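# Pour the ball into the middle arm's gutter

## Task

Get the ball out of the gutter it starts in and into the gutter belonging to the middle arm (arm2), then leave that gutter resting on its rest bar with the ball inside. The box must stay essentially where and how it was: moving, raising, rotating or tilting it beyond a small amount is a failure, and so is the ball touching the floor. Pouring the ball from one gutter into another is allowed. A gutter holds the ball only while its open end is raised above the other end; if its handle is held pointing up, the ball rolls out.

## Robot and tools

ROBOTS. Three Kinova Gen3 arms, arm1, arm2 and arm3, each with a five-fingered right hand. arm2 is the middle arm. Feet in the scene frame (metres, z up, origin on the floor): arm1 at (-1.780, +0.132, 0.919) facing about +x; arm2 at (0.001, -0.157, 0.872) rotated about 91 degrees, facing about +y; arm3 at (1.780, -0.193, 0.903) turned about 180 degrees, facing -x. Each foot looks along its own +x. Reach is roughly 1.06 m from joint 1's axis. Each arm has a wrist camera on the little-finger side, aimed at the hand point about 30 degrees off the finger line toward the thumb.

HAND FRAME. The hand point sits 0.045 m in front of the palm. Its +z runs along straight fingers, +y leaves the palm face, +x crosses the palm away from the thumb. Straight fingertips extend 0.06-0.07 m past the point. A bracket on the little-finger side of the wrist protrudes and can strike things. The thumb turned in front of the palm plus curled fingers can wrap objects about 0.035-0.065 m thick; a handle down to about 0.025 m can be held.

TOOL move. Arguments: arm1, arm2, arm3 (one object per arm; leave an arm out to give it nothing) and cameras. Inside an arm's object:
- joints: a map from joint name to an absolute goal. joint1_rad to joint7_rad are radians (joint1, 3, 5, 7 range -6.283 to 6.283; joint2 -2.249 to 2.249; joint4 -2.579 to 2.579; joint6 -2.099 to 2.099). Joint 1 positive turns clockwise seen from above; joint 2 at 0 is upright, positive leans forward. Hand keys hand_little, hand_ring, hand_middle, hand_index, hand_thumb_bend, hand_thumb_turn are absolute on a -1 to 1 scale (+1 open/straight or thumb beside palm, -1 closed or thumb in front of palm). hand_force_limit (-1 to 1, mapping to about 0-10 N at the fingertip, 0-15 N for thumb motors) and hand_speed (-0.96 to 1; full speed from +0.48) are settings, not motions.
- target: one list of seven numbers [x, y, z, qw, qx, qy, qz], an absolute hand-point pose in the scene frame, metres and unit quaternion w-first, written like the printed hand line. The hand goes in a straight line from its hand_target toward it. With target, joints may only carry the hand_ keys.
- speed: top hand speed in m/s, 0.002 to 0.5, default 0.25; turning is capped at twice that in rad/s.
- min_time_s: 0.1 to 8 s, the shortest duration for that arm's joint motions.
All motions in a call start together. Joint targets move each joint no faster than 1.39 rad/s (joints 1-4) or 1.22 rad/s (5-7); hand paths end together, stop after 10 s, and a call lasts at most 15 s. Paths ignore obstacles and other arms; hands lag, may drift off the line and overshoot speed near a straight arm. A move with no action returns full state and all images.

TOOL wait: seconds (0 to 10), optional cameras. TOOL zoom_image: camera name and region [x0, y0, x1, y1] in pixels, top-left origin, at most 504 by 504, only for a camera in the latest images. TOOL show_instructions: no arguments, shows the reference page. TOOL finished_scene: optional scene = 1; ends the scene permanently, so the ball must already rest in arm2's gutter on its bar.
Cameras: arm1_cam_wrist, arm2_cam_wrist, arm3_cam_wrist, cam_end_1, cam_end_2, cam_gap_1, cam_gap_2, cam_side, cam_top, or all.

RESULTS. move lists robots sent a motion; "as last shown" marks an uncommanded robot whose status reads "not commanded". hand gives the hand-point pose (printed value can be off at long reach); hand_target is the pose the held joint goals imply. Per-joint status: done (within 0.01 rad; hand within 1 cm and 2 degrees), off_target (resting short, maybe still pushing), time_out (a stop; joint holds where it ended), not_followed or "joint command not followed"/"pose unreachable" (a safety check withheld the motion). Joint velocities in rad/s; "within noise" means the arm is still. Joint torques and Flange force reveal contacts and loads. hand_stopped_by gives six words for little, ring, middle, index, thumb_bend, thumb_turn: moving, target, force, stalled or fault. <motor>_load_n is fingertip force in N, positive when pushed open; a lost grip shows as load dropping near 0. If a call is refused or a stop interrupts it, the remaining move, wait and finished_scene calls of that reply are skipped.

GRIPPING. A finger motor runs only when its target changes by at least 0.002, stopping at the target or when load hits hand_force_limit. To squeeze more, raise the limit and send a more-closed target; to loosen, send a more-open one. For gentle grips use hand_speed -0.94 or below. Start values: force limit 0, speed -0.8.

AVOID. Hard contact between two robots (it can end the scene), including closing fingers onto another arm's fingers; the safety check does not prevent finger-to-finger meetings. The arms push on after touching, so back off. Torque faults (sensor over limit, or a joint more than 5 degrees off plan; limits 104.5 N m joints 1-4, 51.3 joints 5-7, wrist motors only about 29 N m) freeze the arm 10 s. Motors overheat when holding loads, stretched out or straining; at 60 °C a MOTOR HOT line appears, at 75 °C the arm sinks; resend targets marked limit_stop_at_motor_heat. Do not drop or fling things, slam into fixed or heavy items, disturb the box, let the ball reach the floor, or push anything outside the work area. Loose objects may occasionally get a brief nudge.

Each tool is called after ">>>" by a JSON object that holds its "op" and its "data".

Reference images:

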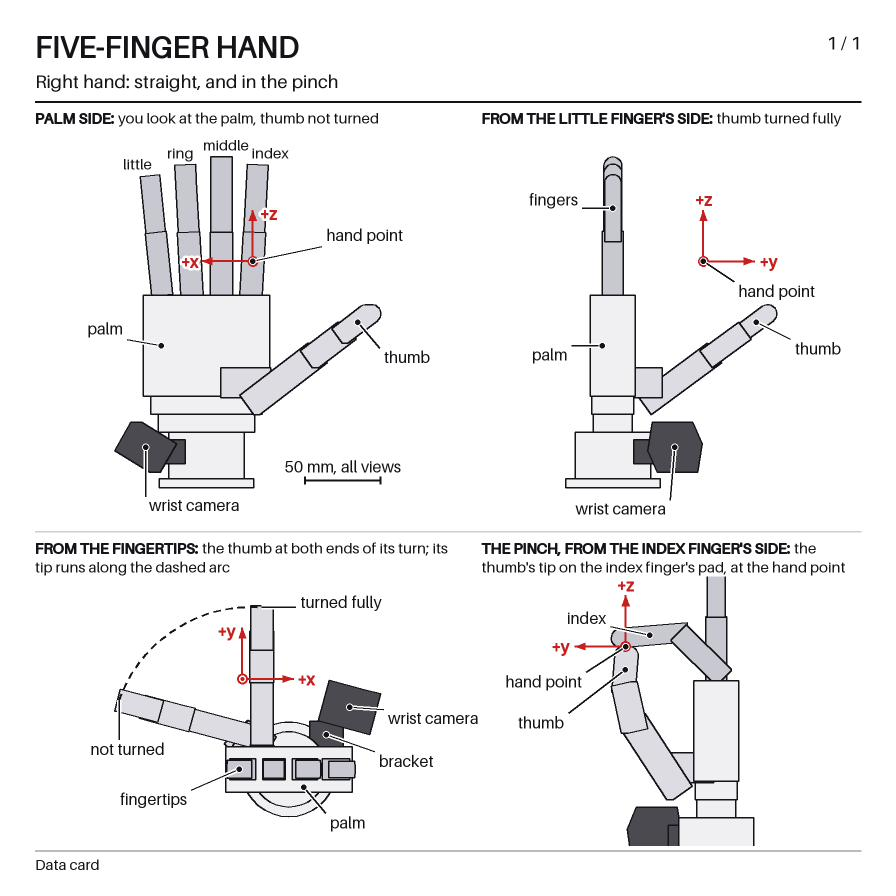

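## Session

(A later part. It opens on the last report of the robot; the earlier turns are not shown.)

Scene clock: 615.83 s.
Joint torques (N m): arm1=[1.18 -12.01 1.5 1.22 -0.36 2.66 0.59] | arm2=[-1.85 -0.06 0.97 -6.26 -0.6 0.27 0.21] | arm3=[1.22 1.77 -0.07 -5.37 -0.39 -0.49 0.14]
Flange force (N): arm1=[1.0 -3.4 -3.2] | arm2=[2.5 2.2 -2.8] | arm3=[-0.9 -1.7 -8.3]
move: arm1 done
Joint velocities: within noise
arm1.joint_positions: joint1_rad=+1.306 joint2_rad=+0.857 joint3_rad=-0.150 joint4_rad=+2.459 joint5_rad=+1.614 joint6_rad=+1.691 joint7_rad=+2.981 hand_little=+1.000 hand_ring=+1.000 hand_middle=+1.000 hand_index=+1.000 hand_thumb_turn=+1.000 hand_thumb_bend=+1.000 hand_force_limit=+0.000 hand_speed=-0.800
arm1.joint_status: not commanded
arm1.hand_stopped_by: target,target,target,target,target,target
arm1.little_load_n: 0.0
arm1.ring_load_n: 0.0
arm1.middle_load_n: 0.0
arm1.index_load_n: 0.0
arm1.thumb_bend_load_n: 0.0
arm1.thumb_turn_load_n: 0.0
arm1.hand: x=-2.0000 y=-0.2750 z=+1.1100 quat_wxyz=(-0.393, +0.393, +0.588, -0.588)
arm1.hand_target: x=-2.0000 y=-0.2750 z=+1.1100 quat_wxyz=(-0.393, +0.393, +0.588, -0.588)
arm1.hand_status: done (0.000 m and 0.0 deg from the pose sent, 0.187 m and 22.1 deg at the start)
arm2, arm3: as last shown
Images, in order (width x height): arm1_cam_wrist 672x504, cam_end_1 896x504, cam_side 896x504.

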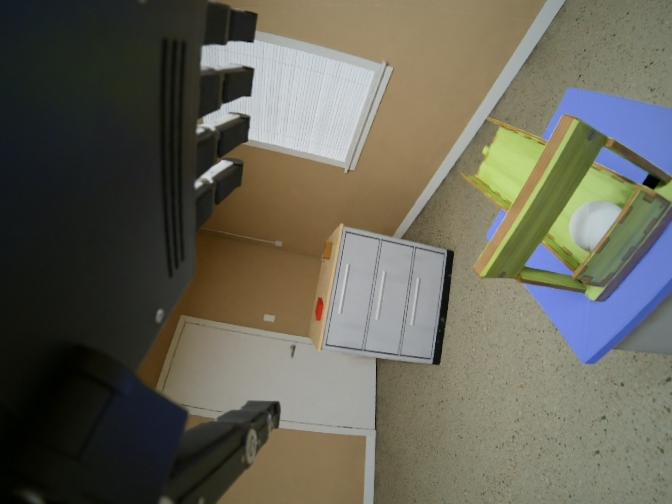

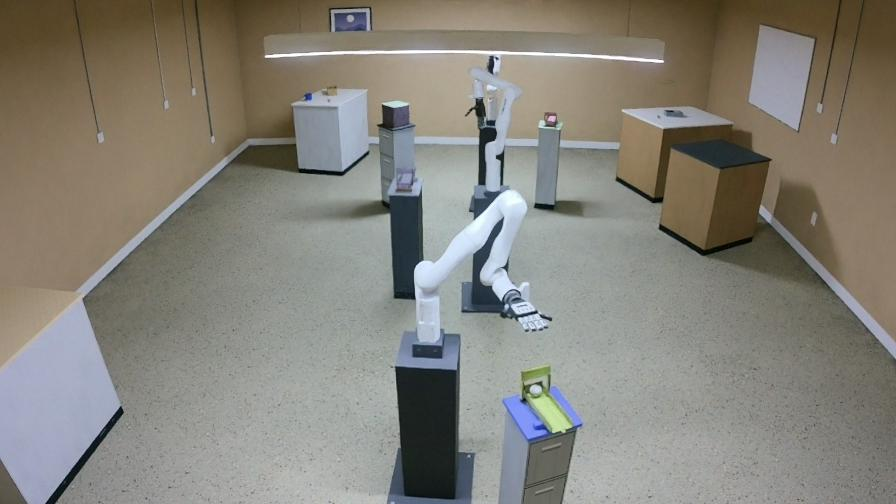

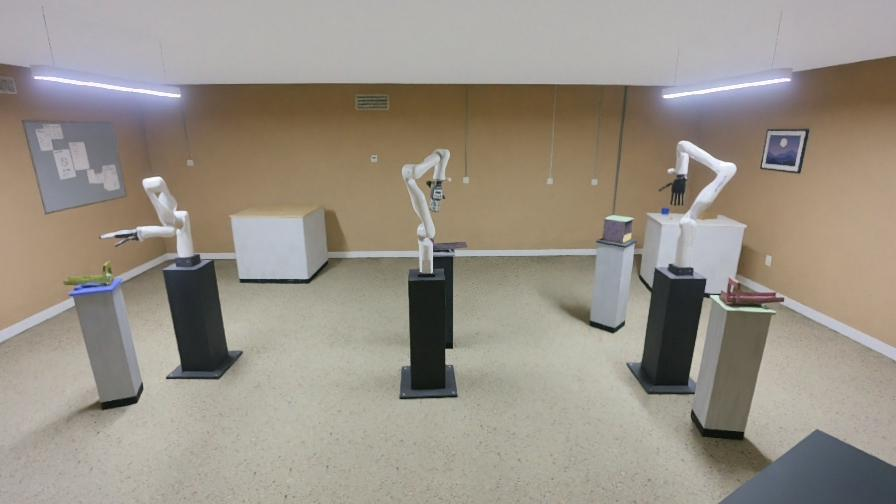

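>>> {"op": "move", "data": {"arm1": {"target": [-2.03, -0.2876, 1.07, 0.3918, -0.3918, -0.587, 0.587], "speed": 0.15}, "cameras": ["arm1_cam_wrist"]}}

>>> {"op": "zoom_image", "data": {"camera": "arm1_cam_wrist", "region": [402, 80, 672, 400]}}

Scene clock: 646.23 s.
Joint torques (N m): arm1=[1.17 -13.01 1.85 1.65 -0.56 2.63 0.59] | arm2=[-1.87 -0.08 1.01 -6.24 -0.59 0.26 0.24] | arm3=[1.21 1.79 -0.03 -5.41 -0.35 -0.51 0.17]
Flange force (N): arm1=[0.1 -3.8 -2.8] | arm2=[2.5 2.5 -2.9] | arm3=[-0.6 -1.5 -8.2]
move: arm1 done
Joint velocities: within noise
arm1.joint_positions: joint1_rad=+1.387 joint2_rad=+0.993 joint3_rad=-0.094 joint4_rad=+2.415 joint5_rad=+1.736 joint6_rad=+1.694 joint7_rad=+2.897 hand_little=+1.000 hand_ring=+1.000 hand_middle=+1.000 hand_index=+1.000 hand_thumb_turn=+1.000 hand_thumb_bend=+1.000 hand_force_limit=+0.000 hand_speed=-0.800
arm1.joint_status: not commanded
arm1.hand_stopped_by: target,target,target,target,target,target
arm1.little_load_n: 0.0
arm1.ring_load_n: 0.0
arm1.middle_load_n: 0.0
arm1.index_load_n: -0.5
arm1.thumb_bend_load_n: 0.0
arm1.thumb_turn_load_n: 0.0
arm1.hand: x=-2.0300 y=-0.2876 z=+1.0700 quat_wxyz=(-0.393, +0.393, +0.588, -0.588)
arm1.hand_target: x=-2.0300 y=-0.2876 z=+1.0700 quat_wxyz=(-0.393, +0.393, +0.588, -0.588)
arm1.hand_status: done (0.000 m and 0.0 deg from the pose sent, 0.052 m and 0.0 deg at the start)
arm2, arm3: as last shown
arm3.thumb_bend_load_n: -0.5
Images, in order (width x height): arm1_cam_wrist 672x504.

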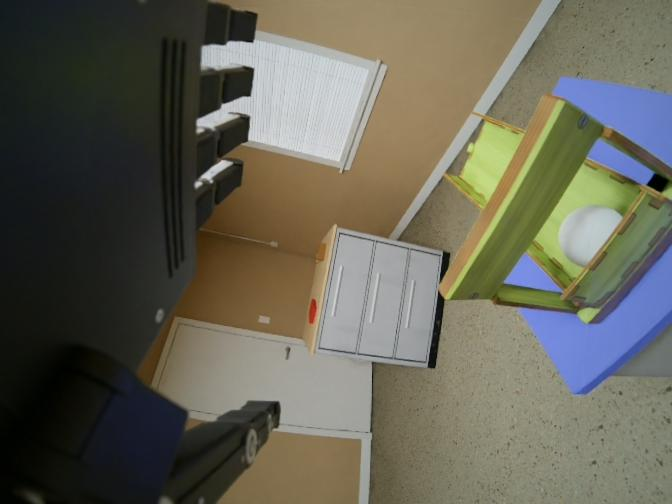

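Scaled by 1.575 from the camera's image (finer frame: 960x720).

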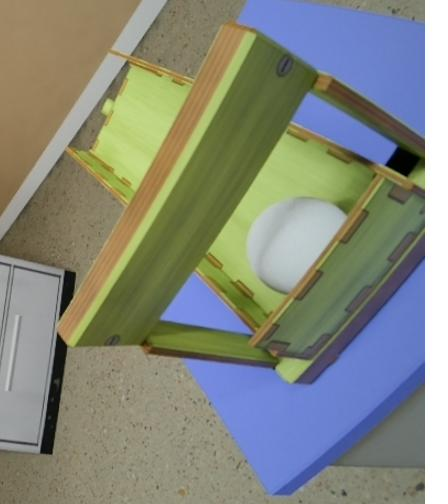

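>>> {"op": "move", "data": {"arm2": {"joints": {"joint1_rad": 0.025, "joint2_rad": -0.15, "joint3_rad": 0.0, "joint4_rad": 1.75, "joint5_rad": 0.0, "joint6_rad": 1.4, "joint7_rad": -1.57}, "min_time_s": 2}, "cameras": ["arm2_cam_wrist"]}}

>>> {"op": "zoom_image", "data": {"camera": "arm2_cam_wrist", "region": [200, 60, 500, 300]}}

Scene clock: 773.13 s.
Joint torques (N m): arm1=[1.19 -13.03 1.86 1.66 -0.56 2.61 0.58] | arm2=[-1.86 -4.29 0.81 -7.4 -0.52 -0.52 0.22] | arm3=[1.23 1.8 -0.06 -5.39 -0.39 -0.53 0.14]
Flange force (N): arm1=[0.1 -3.7 -2.9] | arm2=[0.8 0.8 -3.8] | arm3=[-0.7 -1.7 -8.3]
move: arm2 done
Joint velocities: within noise
arm1, arm3: as last shown
arm1.joint_positions: joint1_rad=+1.387 joint2_rad=+0.994 joint3_rad=-0.094 joint4_rad=+2.415 joint5_rad=+1.736 joint6_rad=+1.694 joint7_rad=+2.897 hand_little=+1.000 hand_ring=+1.000 hand_middle=+1.000 hand_index=+1.000 hand_thumb_turn=+1.000 hand_thumb_bend=+1.000 hand_force_limit=+0.000 hand_speed=-0.800
arm1.ring_load_n: -0.5
arm1.index_load_n: 0.0
arm1.thumb_turn_load_n: -0.5
arm2.joint_positions: joint1_rad=+0.025 joint2_rad=-0.150 joint3_rad=+0.000 joint4_rad=+1.750 joint5_rad=+0.000 joint6_rad=+1.400 joint7_rad=-1.570 hand_little=+1.000 hand_ring=+1.000 hand_middle=+1.000 hand_index=+1.000 hand_thumb_turn=+1.000 hand_thumb_bend=+1.000 hand_force_limit=+0.000 hand_speed=-0.800
arm2.joint_status: all done
arm2.hand_stopped_by: target,target,target,target,target,target
arm2.little_load_n: 0.0
arm2.ring_load_n: 0.0
arm2.middle_load_n: 0.0
arm2.index_load_n: 0.0
arm2.thumb_bend_load_n: 0.0
arm2.thumb_turn_load_n: 0.0
arm2.hand: x=-0.0350 y=+0.1702 z=+1.2495 quat_wxyz=(-0.050, +0.706, -0.705, -0.050)
arm2.hand_target: x=-0.0350 y=+0.1702 z=+1.2495 quat_wxyz=(-0.050, +0.706, -0.705, -0.050)
arm2.hand_status: not commanded
arm3.thumb_bend_load_n: 0.0
Images, in order (width x height): arm2_cam_wrist 672x504.

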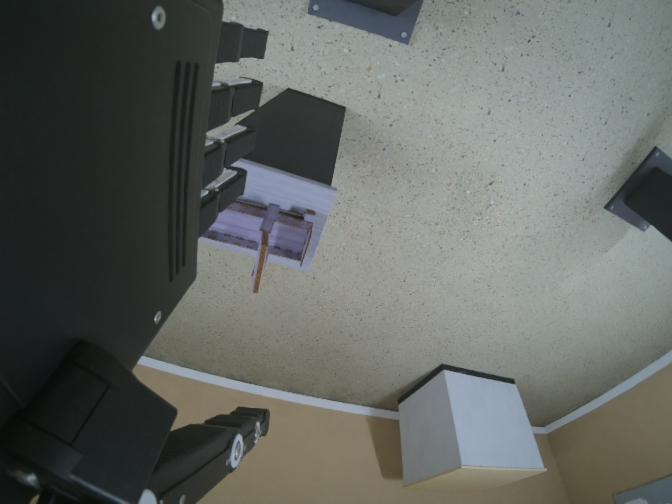

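Scaled by 1.680 from the camera's image (finer frame: 960x720).

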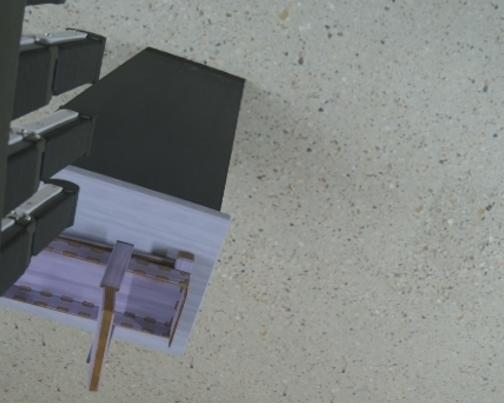

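>>> {"op": "move", "data": {"arm1": {"target": [-2.042, -0.302, 1.055, 0.4417, -0.339, -0.5057, 0.659], "speed": 0.15}, "cameras": ["arm1_cam_wrist", "cam_side", "cam_end_1"]}}

>>> {"op": "zoom_image", "data": {"camera": "arm1_cam_wrist", "region": [302, 30, 672, 400]}}

>>> {"op": "zoom_image", "data": {"camera": "cam_side", "region": [40, 170, 220, 330]}}

>>> {"op": "zoom_image", "data": {"camera": "cam_end_1", "region": [420, 250, 620, 450]}}

Scene clock: 884.53 s.
Joint torques (N m): arm1=[1.16 -14.12 2.62 2.7 -0.91 2.41 0.61] | arm2=[-1.88 -4.32 0.8 -7.43 -0.49 -0.5 0.25] | arm3=[1.25 1.8 -0.04 -5.29 -0.37 -0.49 0.16]
Flange force (N): arm1=[-0.1 -4.2 -1.1] | arm2=[0.8 0.9 -3.6] | arm3=[-0.8 -1.5 -8.6]
move: arm1 done
Joint velocities: within noise
arm1.joint_positions: joint1_rad=+1.345 joint2_rad=+1.294 joint3_rad=+0.005 joint4_rad=+2.251 joint5_rad=+1.651 joint6_rad=+1.883 joint7_rad=+2.726 hand_little=+1.000 hand_ring=+1.000 hand_middle=+1.000 hand_index=+1.000 hand_thumb_turn=+1.000 hand_thumb_bend=+1.000 hand_force_limit=+0.000 hand_speed=-0.800
arm1.joint_status: not commanded
arm1.hand_stopped_by: target,target,target,target,target,target
arm1.little_load_n: 0.0
arm1.ring_load_n: 0.0
arm1.middle_load_n: 0.0
arm1.index_load_n: 0.0
arm1.thumb_bend_load_n: 0.0
arm1.thumb_turn_load_n: -0.5
arm1.hand: x=-2.0420 y=-0.3020 z=+1.0550 quat_wxyz=(-0.442, +0.339, +0.506, -0.659)
arm1.hand_target: x=-2.0420 y=-0.3020 z=+1.0550 quat_wxyz=(-0.442, +0.339, +0.506, -0.659)
arm1.hand_status: done (0.000 m and 0.0 deg from the pose sent, 0.024 m and 15.0 deg at the start)
arm2: as last shown
arm3.joint_positions: joint1_rad=+0.220 joint2_rad=-0.459 joint3_rad=-0.095 joint4_rad=+1.566 joint5_rad=-0.007 joint6_rad=+2.054 joint7_rad=-2.193 hand_little=+1.000 hand_ring=+1.000 hand_middle=+1.000 hand_index=+1.000 hand_thumb_turn=+1.000 hand_thumb_bend=+1.000 hand_force_limit=+0.000 hand_speed=-0.800
arm3.joint_status: not commanded
arm3.hand_stopped_by: target,target,target,target,target,target
arm3.little_load_n: 0.0
arm3.ring_load_n: 0.0
arm3.middle_load_n: 0.0
arm3.index_load_n: 0.0
arm3.thumb_bend_load_n: 0.0
arm3.thumb_turn_load_n: 0.0
arm3.hand: x=+1.6375 y=-0.1786 z=+1.3831 quat_wxyz=(-0.014, +0.920, -0.391, +0.002)
arm3.hand_target: x=+1.6375 y=-0.1786 z=+1.3831 quat_wxyz=(-0.014, +0.920, -0.391, +0.002)
arm3.hand_status: not commanded
pictures: arm1_cam_wrist, cam_end_1, cam_side
Images, in order (width x height): arm1_cam_wrist 672x504, cam_end_1 896x504, cam_side 896x504.

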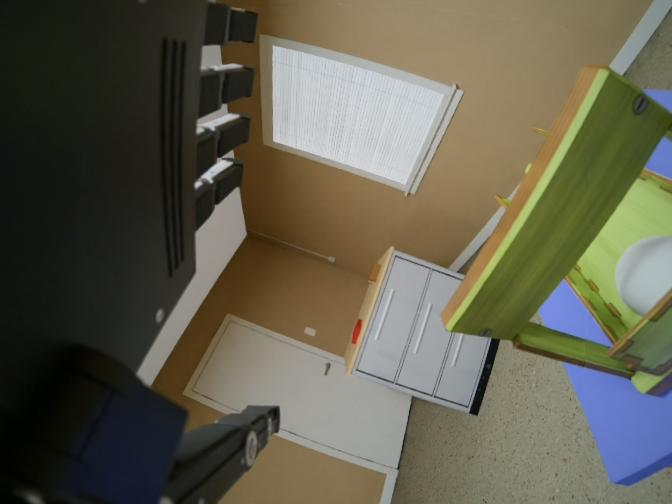

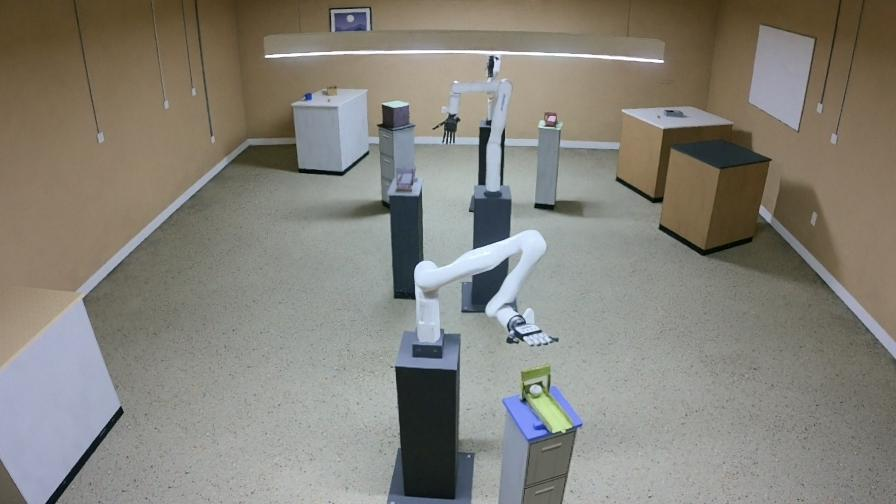

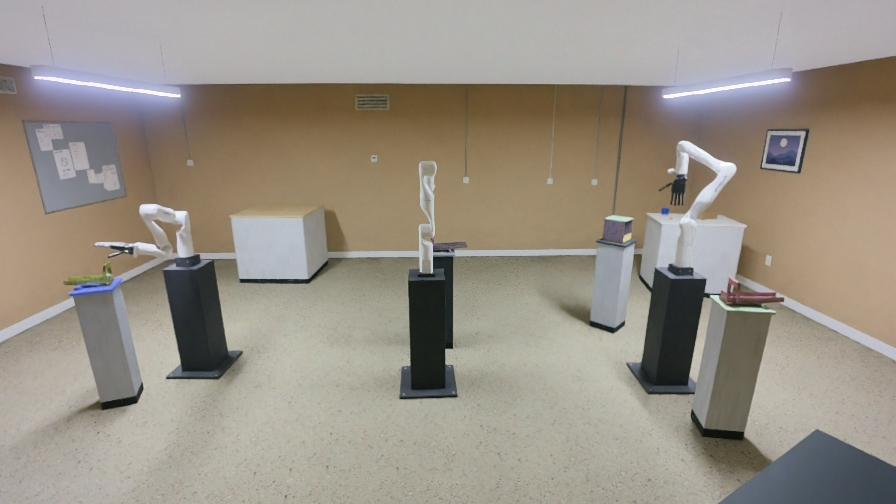

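Scaled by 1.362 from the camera's image (finer frame: 960x720).

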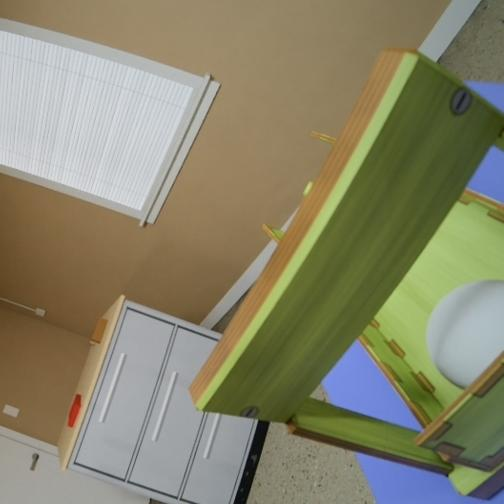

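Scaled by 2.800 from the camera's image (finer frame: 1280x720).

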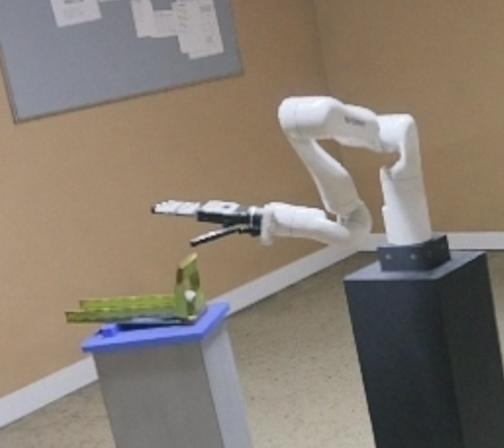

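Scaled by 2.520 from the camera's image (finer frame: 1280x720).

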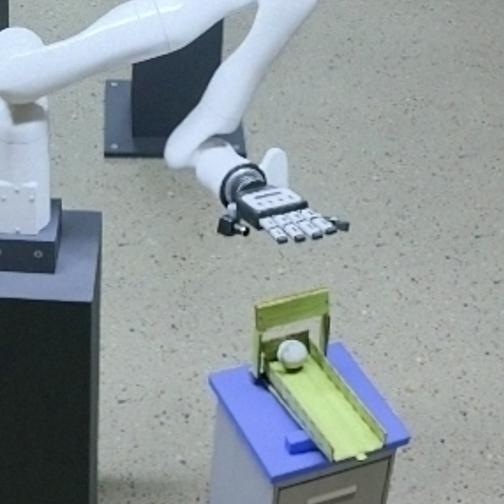

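>>> {"op": "move", "data": {"arm1": {"joints": {"hand_speed": 0.0, "hand_thumb_turn": -1.0, "hand_thumb_bend": 0.5, "hand_index": 0.3, "hand_middle": 0.3, "hand_ring": 0.3, "hand_little": 0.3}}, "cameras": ["arm1_cam_wrist"]}}

Scene clock: 951.07 s.
Joint torques (N m): arm1=[1.18 -14.1 2.63 2.72 -0.91 2.42 0.59] | arm2=[-1.87 -4.28 0.78 -7.46 -0.5 -0.52 0.24] | arm3=[1.24 1.77 -0.02 -5.37 -0.39 -0.51 0.18]
Flange force (N): arm1=[-0.3 -4.3 -1.1] | arm2=[0.9 0.8 -3.6] | arm3=[-0.7 -1.4 -8.4]
move: arm1 done
Joint velocities: within noise
arm1.joint_positions: joint1_rad=+1.345 joint2_rad=+1.294 joint3_rad=+0.005 joint4_rad=+2.251 joint5_rad=+1.651 joint6_rad=+1.883 joint7_rad=+2.726 hand_little=+0.300 hand_ring=+0.300 hand_middle=+0.300 hand_index=+0.300 hand_thumb_turn=-1.000 hand_thumb_bend=+0.500 hand_force_limit=+0.000 hand_speed=+0.000
arm1.joint_status: all done
arm1.hand_stopped_by: target,target,target,target,target,target
arm1.little_load_n: 0.0
arm1.ring_load_n: 0.0
arm1.middle_load_n: 0.0
arm1.index_load_n: 0.0
arm1.thumb_bend_load_n: 0.0
arm1.thumb_turn_load_n: 0.0
arm1.hand: x=-2.0420 y=-0.3020 z=+1.0550 quat_wxyz=(-0.442, +0.339, +0.506, -0.659)
arm1.hand_target: x=-2.0420 y=-0.3020 z=+1.0550 quat_wxyz=(-0.442, +0.339, +0.506, -0.659)
arm1.hand_status: not commanded
arm2, arm3: as last shown
arm2.thumb_bend_load_n: -0.5
Images, in order (width x height): arm1_cam_wrist 672x504.

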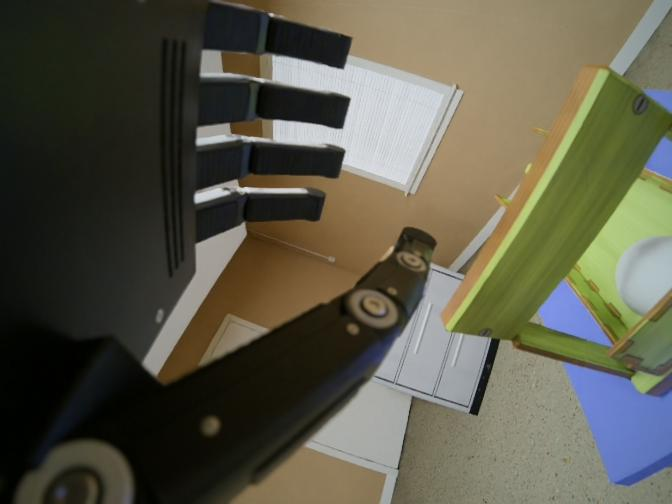

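>>> {"op": "move", "data": {"arm1": {"target": [-2.051, -0.288, 1.0196, 0.4417, -0.339, -0.5057, 0.659], "speed": 0.08}, "cameras": ["arm1_cam_wrist", "cam_side", "cam_end_1"]}}

>>> {"op": "zoom_image", "data": {"camera": "cam_side", "region": [60, 210, 180, 320]}}

>>> {"op": "zoom_image", "data": {"camera": "cam_end_1", "region": [470, 290, 610, 440]}}

Scene clock: 969.23 s.
Joint torques (N m): arm1=[1.19 -13.97 2.72 3.34 -1.09 2.32 0.62] | arm2=[-1.87 -4.3 0.8 -7.43 -0.5 -0.51 0.24] | arm3=[1.22 1.79 -0.05 -5.39 -0.43 -0.5 0.16]
Flange force (N): arm1=[-0.5 -4.2 -1.0] | arm2=[0.8 0.8 -3.7] | arm3=[-0.8 -1.6 -8.3]
move: arm1 done
Joint velocities: within noise
arm1.joint_positions: joint1_rad=+1.364 joint2_rad=+1.411 joint3_rad=+0.009 joint4_rad=+2.225 joint5_rad=+1.640 joint6_rad=+1.894 joint7_rad=+2.631 hand_little=+0.300 hand_ring=+0.300 hand_middle=+0.300 hand_index=+0.300 hand_thumb_turn=-1.000 hand_thumb_bend=+0.500 hand_force_limit=+0.000 hand_speed=+0.000
arm1.joint_status: not commanded
arm1.hand_stopped_by: target,target,target,target,target,target
arm1.little_load_n: 0.0
arm1.ring_load_n: 0.0
arm1.middle_load_n: 0.0
arm1.index_load_n: 0.0
arm1.thumb_bend_load_n: 0.5
arm1.thumb_turn_load_n: 0.0
arm1.hand: x=-2.0510 y=-0.2880 z=+1.0196 quat_wxyz=(-0.442, +0.339, +0.506, -0.659)
arm1.hand_target: x=-2.0510 y=-0.2880 z=+1.0196 quat_wxyz=(-0.442, +0.339, +0.506, -0.659)
arm1.hand_status: done (0.000 m and 0.0 deg from the pose sent, 0.039 m and 0.0 deg at the start)
arm2, arm3: as last shown
arm2.index_load_n: -0.5
pictures: arm1_cam_wrist, cam_end_1, cam_side
Images, in order (width x height): arm1_cam_wrist 672x504, cam_end_1 896x504, cam_side 896x504.

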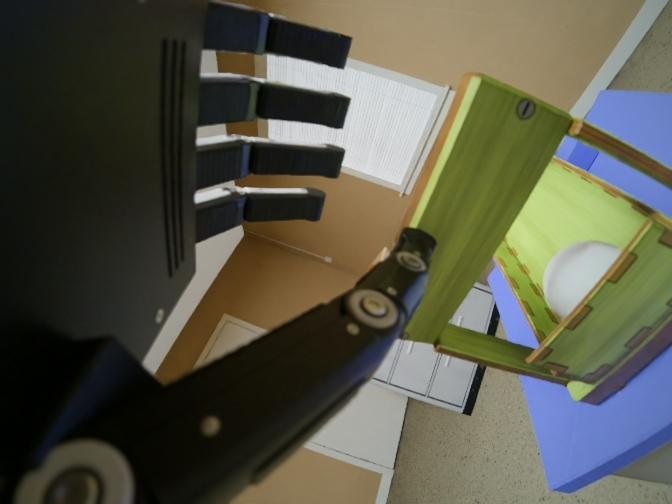

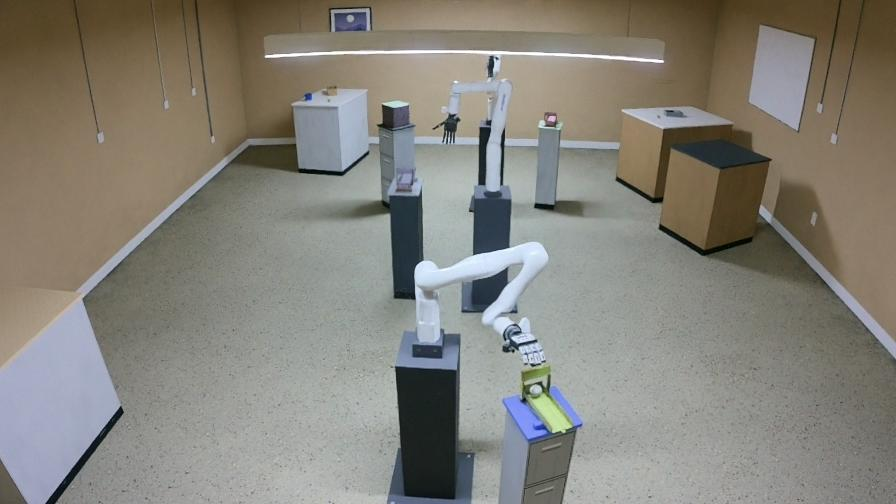

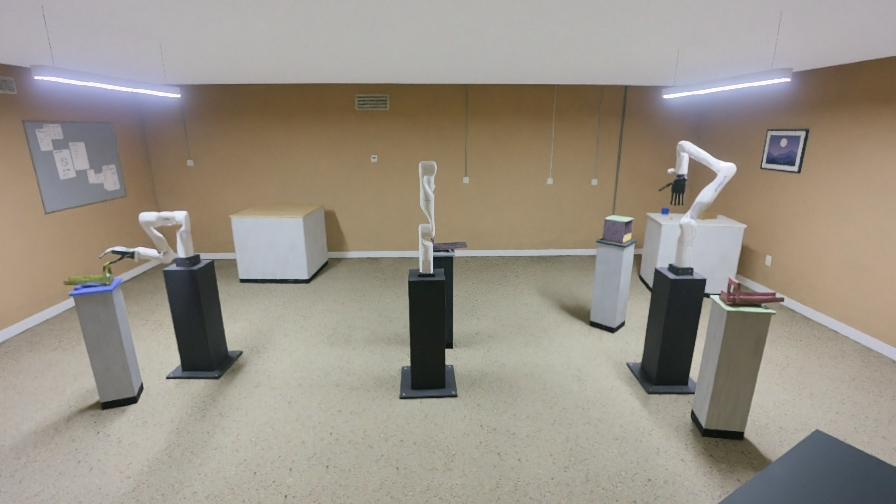

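Scaled by 4.200 from the camera's image (finer frame: 1280x720).

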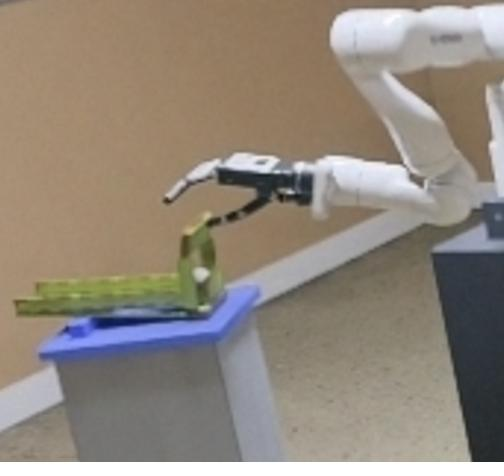

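Scaled by 3.360 from the camera's image (finer frame: 1280x720).

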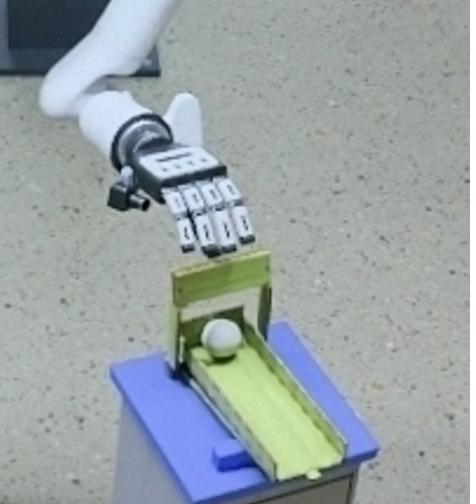

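>>> {"op": "move", "data": {"arm1": {"target": [-2.0582, -0.2909, 0.9906, 0.4417, -0.339, -0.5057, 0.659], "speed": 0.06}, "cameras": ["arm1_cam_wrist", "cam_side", "cam_end_1"]}}

>>> {"op": "zoom_image", "data": {"camera": "cam_side", "region": [60, 210, 180, 320]}}

>>> {"op": "zoom_image", "data": {"camera": "cam_end_1", "region": [470, 290, 610, 440]}}

Scene clock: 1003.67 s.
Joint torques (N m): arm1=[1.22 -14.1 2.79 3.31 -1.12 2.31 0.59] | arm2=[-1.88 -4.34 0.82 -7.45 -0.52 -0.5 0.22] | arm3=[1.27 1.8 -0.01 -5.38 -0.36 -0.53 0.13]
Flange force (N): arm1=[-0.7 -4.3 -0.7] | arm2=[0.8 0.8 -3.6] | arm3=[-0.6 -1.6 -8.4]
move: arm1 done
Joint velocities: within noise
arm1.joint_positions: joint1_rad=+1.380 joint2_rad=+1.483 joint3_rad=+0.021 joint4_rad=+2.159 joint5_rad=+1.658 joint6_rad=+1.892 joint7_rad=+2.624 hand_little=+0.300 hand_ring=+0.300 hand_middle=+0.300 hand_index=+0.300 hand_thumb_turn=-1.000 hand_thumb_bend=+0.500 hand_force_limit=+0.000 hand_speed=+0.000
arm1.joint_status: not commanded
arm1.hand_stopped_by: target,target,target,target,target,target
arm1.little_load_n: 0.0
arm1.ring_load_n: 0.0
arm1.middle_load_n: -0.5
arm1.index_load_n: 0.0
arm1.thumb_bend_load_n: 0.0
arm1.thumb_turn_load_n: 0.0
arm1.hand: x=-2.0582 y=-0.2909 z=+0.9906 quat_wxyz=(-0.442, +0.339, +0.506, -0.659)
arm1.hand_target: x=-2.0582 y=-0.2909 z=+0.9906 quat_wxyz=(-0.442, +0.339, +0.506, -0.659)
arm1.hand_status: done (0.000 m and 0.0 deg from the pose sent, 0.030 m and 0.0 deg at the start)
arm2, arm3: as last shown
arm2.index_load_n: 0.0
arm2.thumb_bend_load_n: 0.0
arm3.index_load_n: 0.5
pictures: arm1_cam_wrist, cam_end_1, cam_side
Images, in order (width x height): arm1_cam_wrist 672x504, cam_end_1 896x504, cam_side 896x504.

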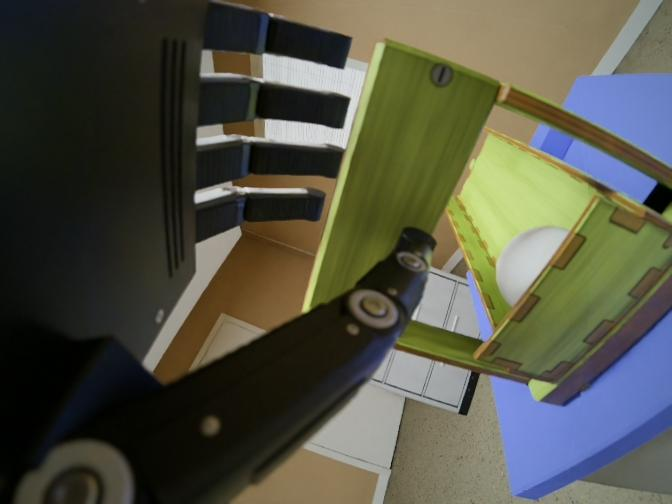

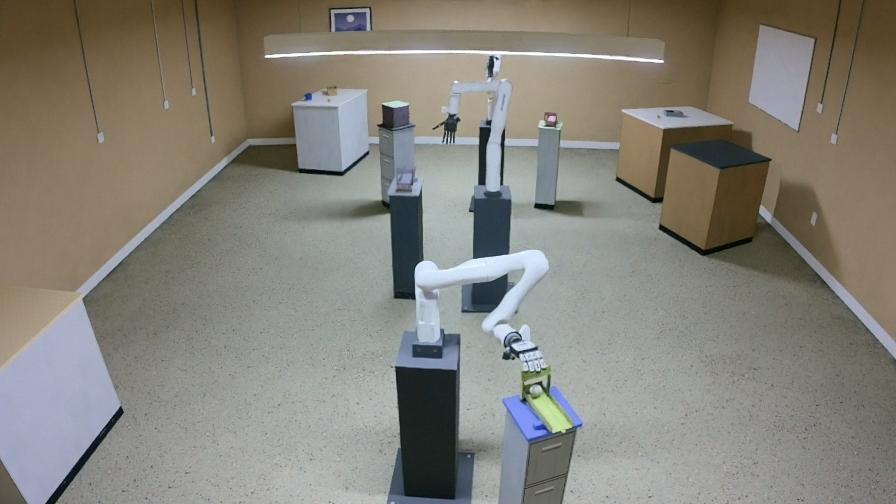

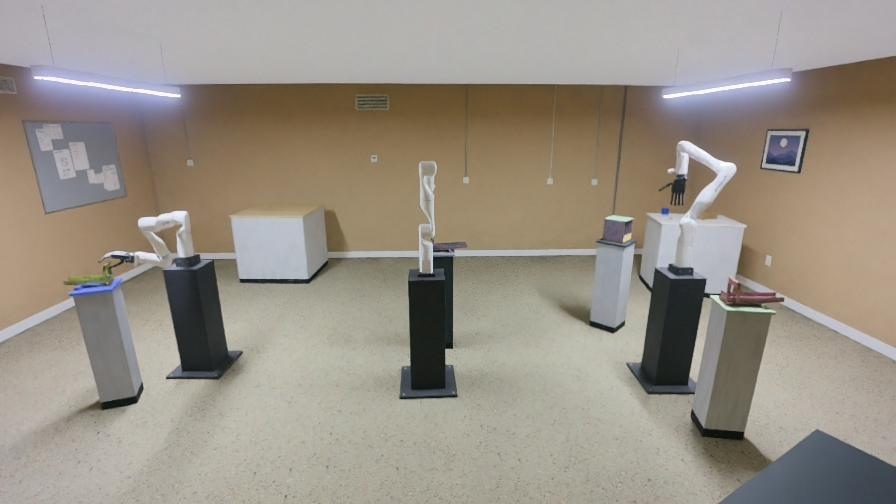

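Scaled by 4.200 from the camera's image (finer frame: 1280x720).

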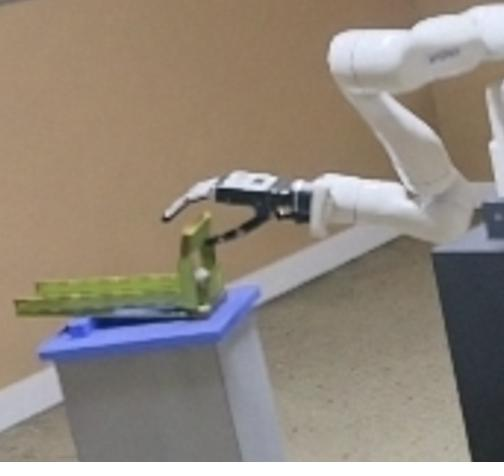

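Scaled by 3.360 from the camera's image (finer frame: 1280x720).

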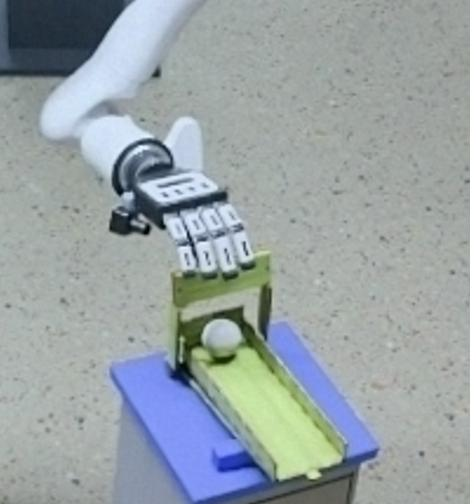

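>>> {"op": "move", "data": {"arm1": {"target": [-2.063, -0.2928, 0.9713, 0.4417, -0.339, -0.5057, 0.659], "speed": 0.06}, "cameras": ["arm1_cam_wrist", "cam_side", "cam_end_1"]}}

>>> {"op": "zoom_image", "data": {"camera": "cam_side", "region": [60, 210, 180, 320]}}

>>> {"op": "zoom_image", "data": {"camera": "arm1_cam_wrist", "region": [180, 0, 600, 420]}}

Scene clock: 1038.93 s.
Joint torques (N m): arm1=[1.19 -14.19 2.93 3.27 -1.12 2.29 0.59] | arm2=[-1.86 -4.28 0.79 -7.45 -0.49 -0.51 0.23] | arm3=[1.23 1.8 -0.07 -5.37 -0.37 -0.51 0.16]
Flange force (N): arm1=[-0.7 -4.3 -0.7] | arm2=[0.9 0.8 -3.6] | arm3=[-0.7 -1.6 -8.4]
move: arm1 done
Joint velocities: within noise
arm1.joint_positions: joint1_rad=+1.390 joint2_rad=+1.529 joint3_rad=+0.030 joint4_rad=+2.112 joint5_rad=+1.670 joint6_rad=+1.889 joint7_rad=+2.625 hand_little=+0.300 hand_ring=+0.300 hand_middle=+0.300 hand_index=+0.300 hand_thumb_turn=-1.000 hand_thumb_bend=+0.500 hand_force_limit=+0.000 hand_speed=+0.000
arm1.joint_status: not commanded
arm1.hand_stopped_by: target,target,target,target,target,target
arm1.little_load_n: 0.0
arm1.ring_load_n: 0.0
arm1.middle_load_n: 0.0
arm1.index_load_n: 0.0
arm1.thumb_bend_load_n: 0.0
arm1.thumb_turn_load_n: 0.0
arm1.hand: x=-2.0630 y=-0.2928 z=+0.9713 quat_wxyz=(-0.442, +0.339, +0.506, -0.659)
arm1.hand_target: x=-2.0630 y=-0.2928 z=+0.9713 quat_wxyz=(-0.442, +0.339, +0.506, -0.659)
arm1.hand_status: done (0.000 m and 0.0 deg from the pose sent, 0.020 m and 0.0 deg at the start)
arm2, arm3: as last shown
pictures: arm1_cam_wrist, cam_end_1, cam_side
Images, in order (width x height): arm1_cam_wrist 672x504, cam_end_1 896x504, cam_side 896x504.

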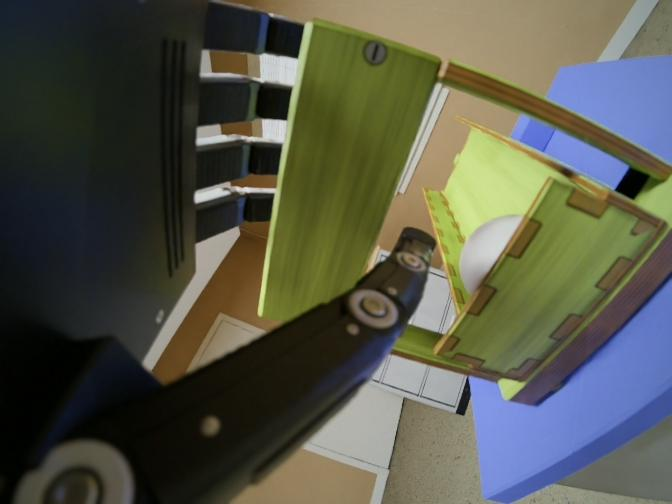

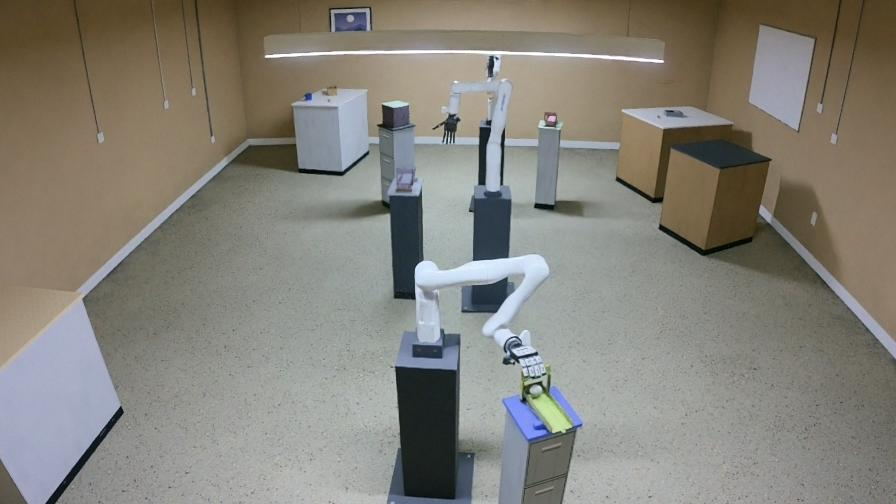

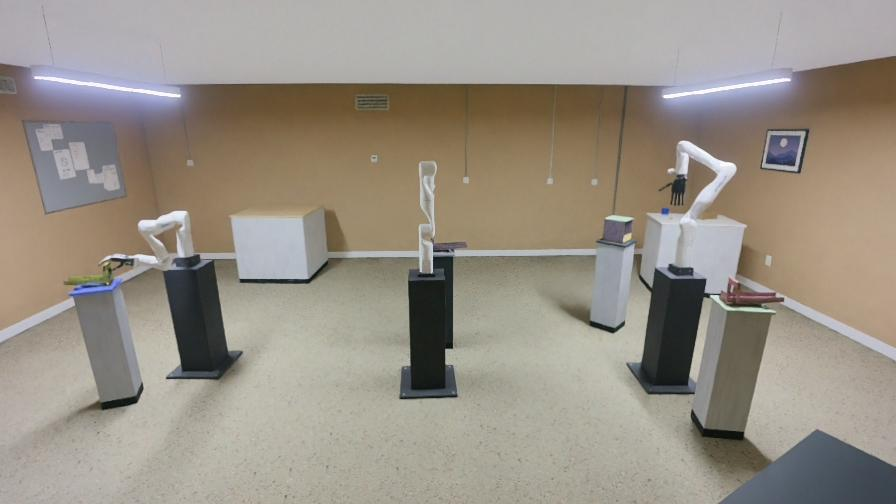

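Scaled by 4.200 from the camera's image (finer frame: 1280x720).

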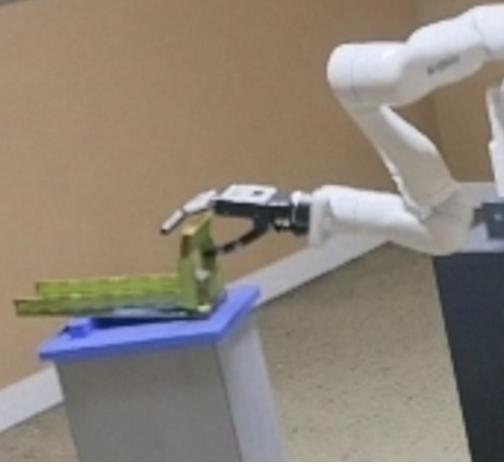

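Scaled by 1.200 from the camera's image (finer frame: 960x720).

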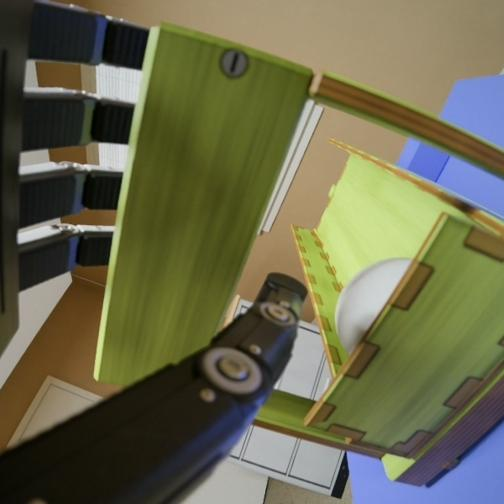

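>>> {"op": "zoom_image", "data": {"camera": "cam_end_1", "region": [490, 320, 580, 410]}}

Scaled by 5.600 from the camera's image (finer frame: 1280x720).

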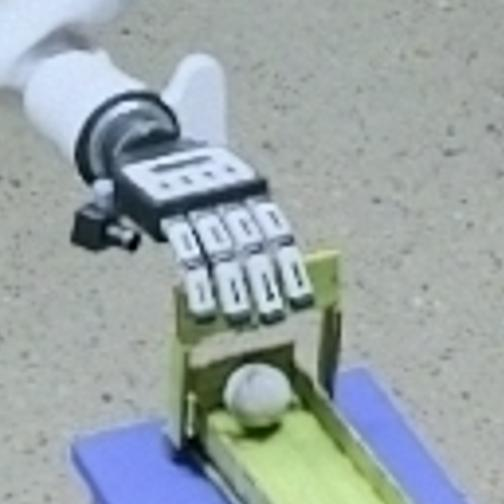

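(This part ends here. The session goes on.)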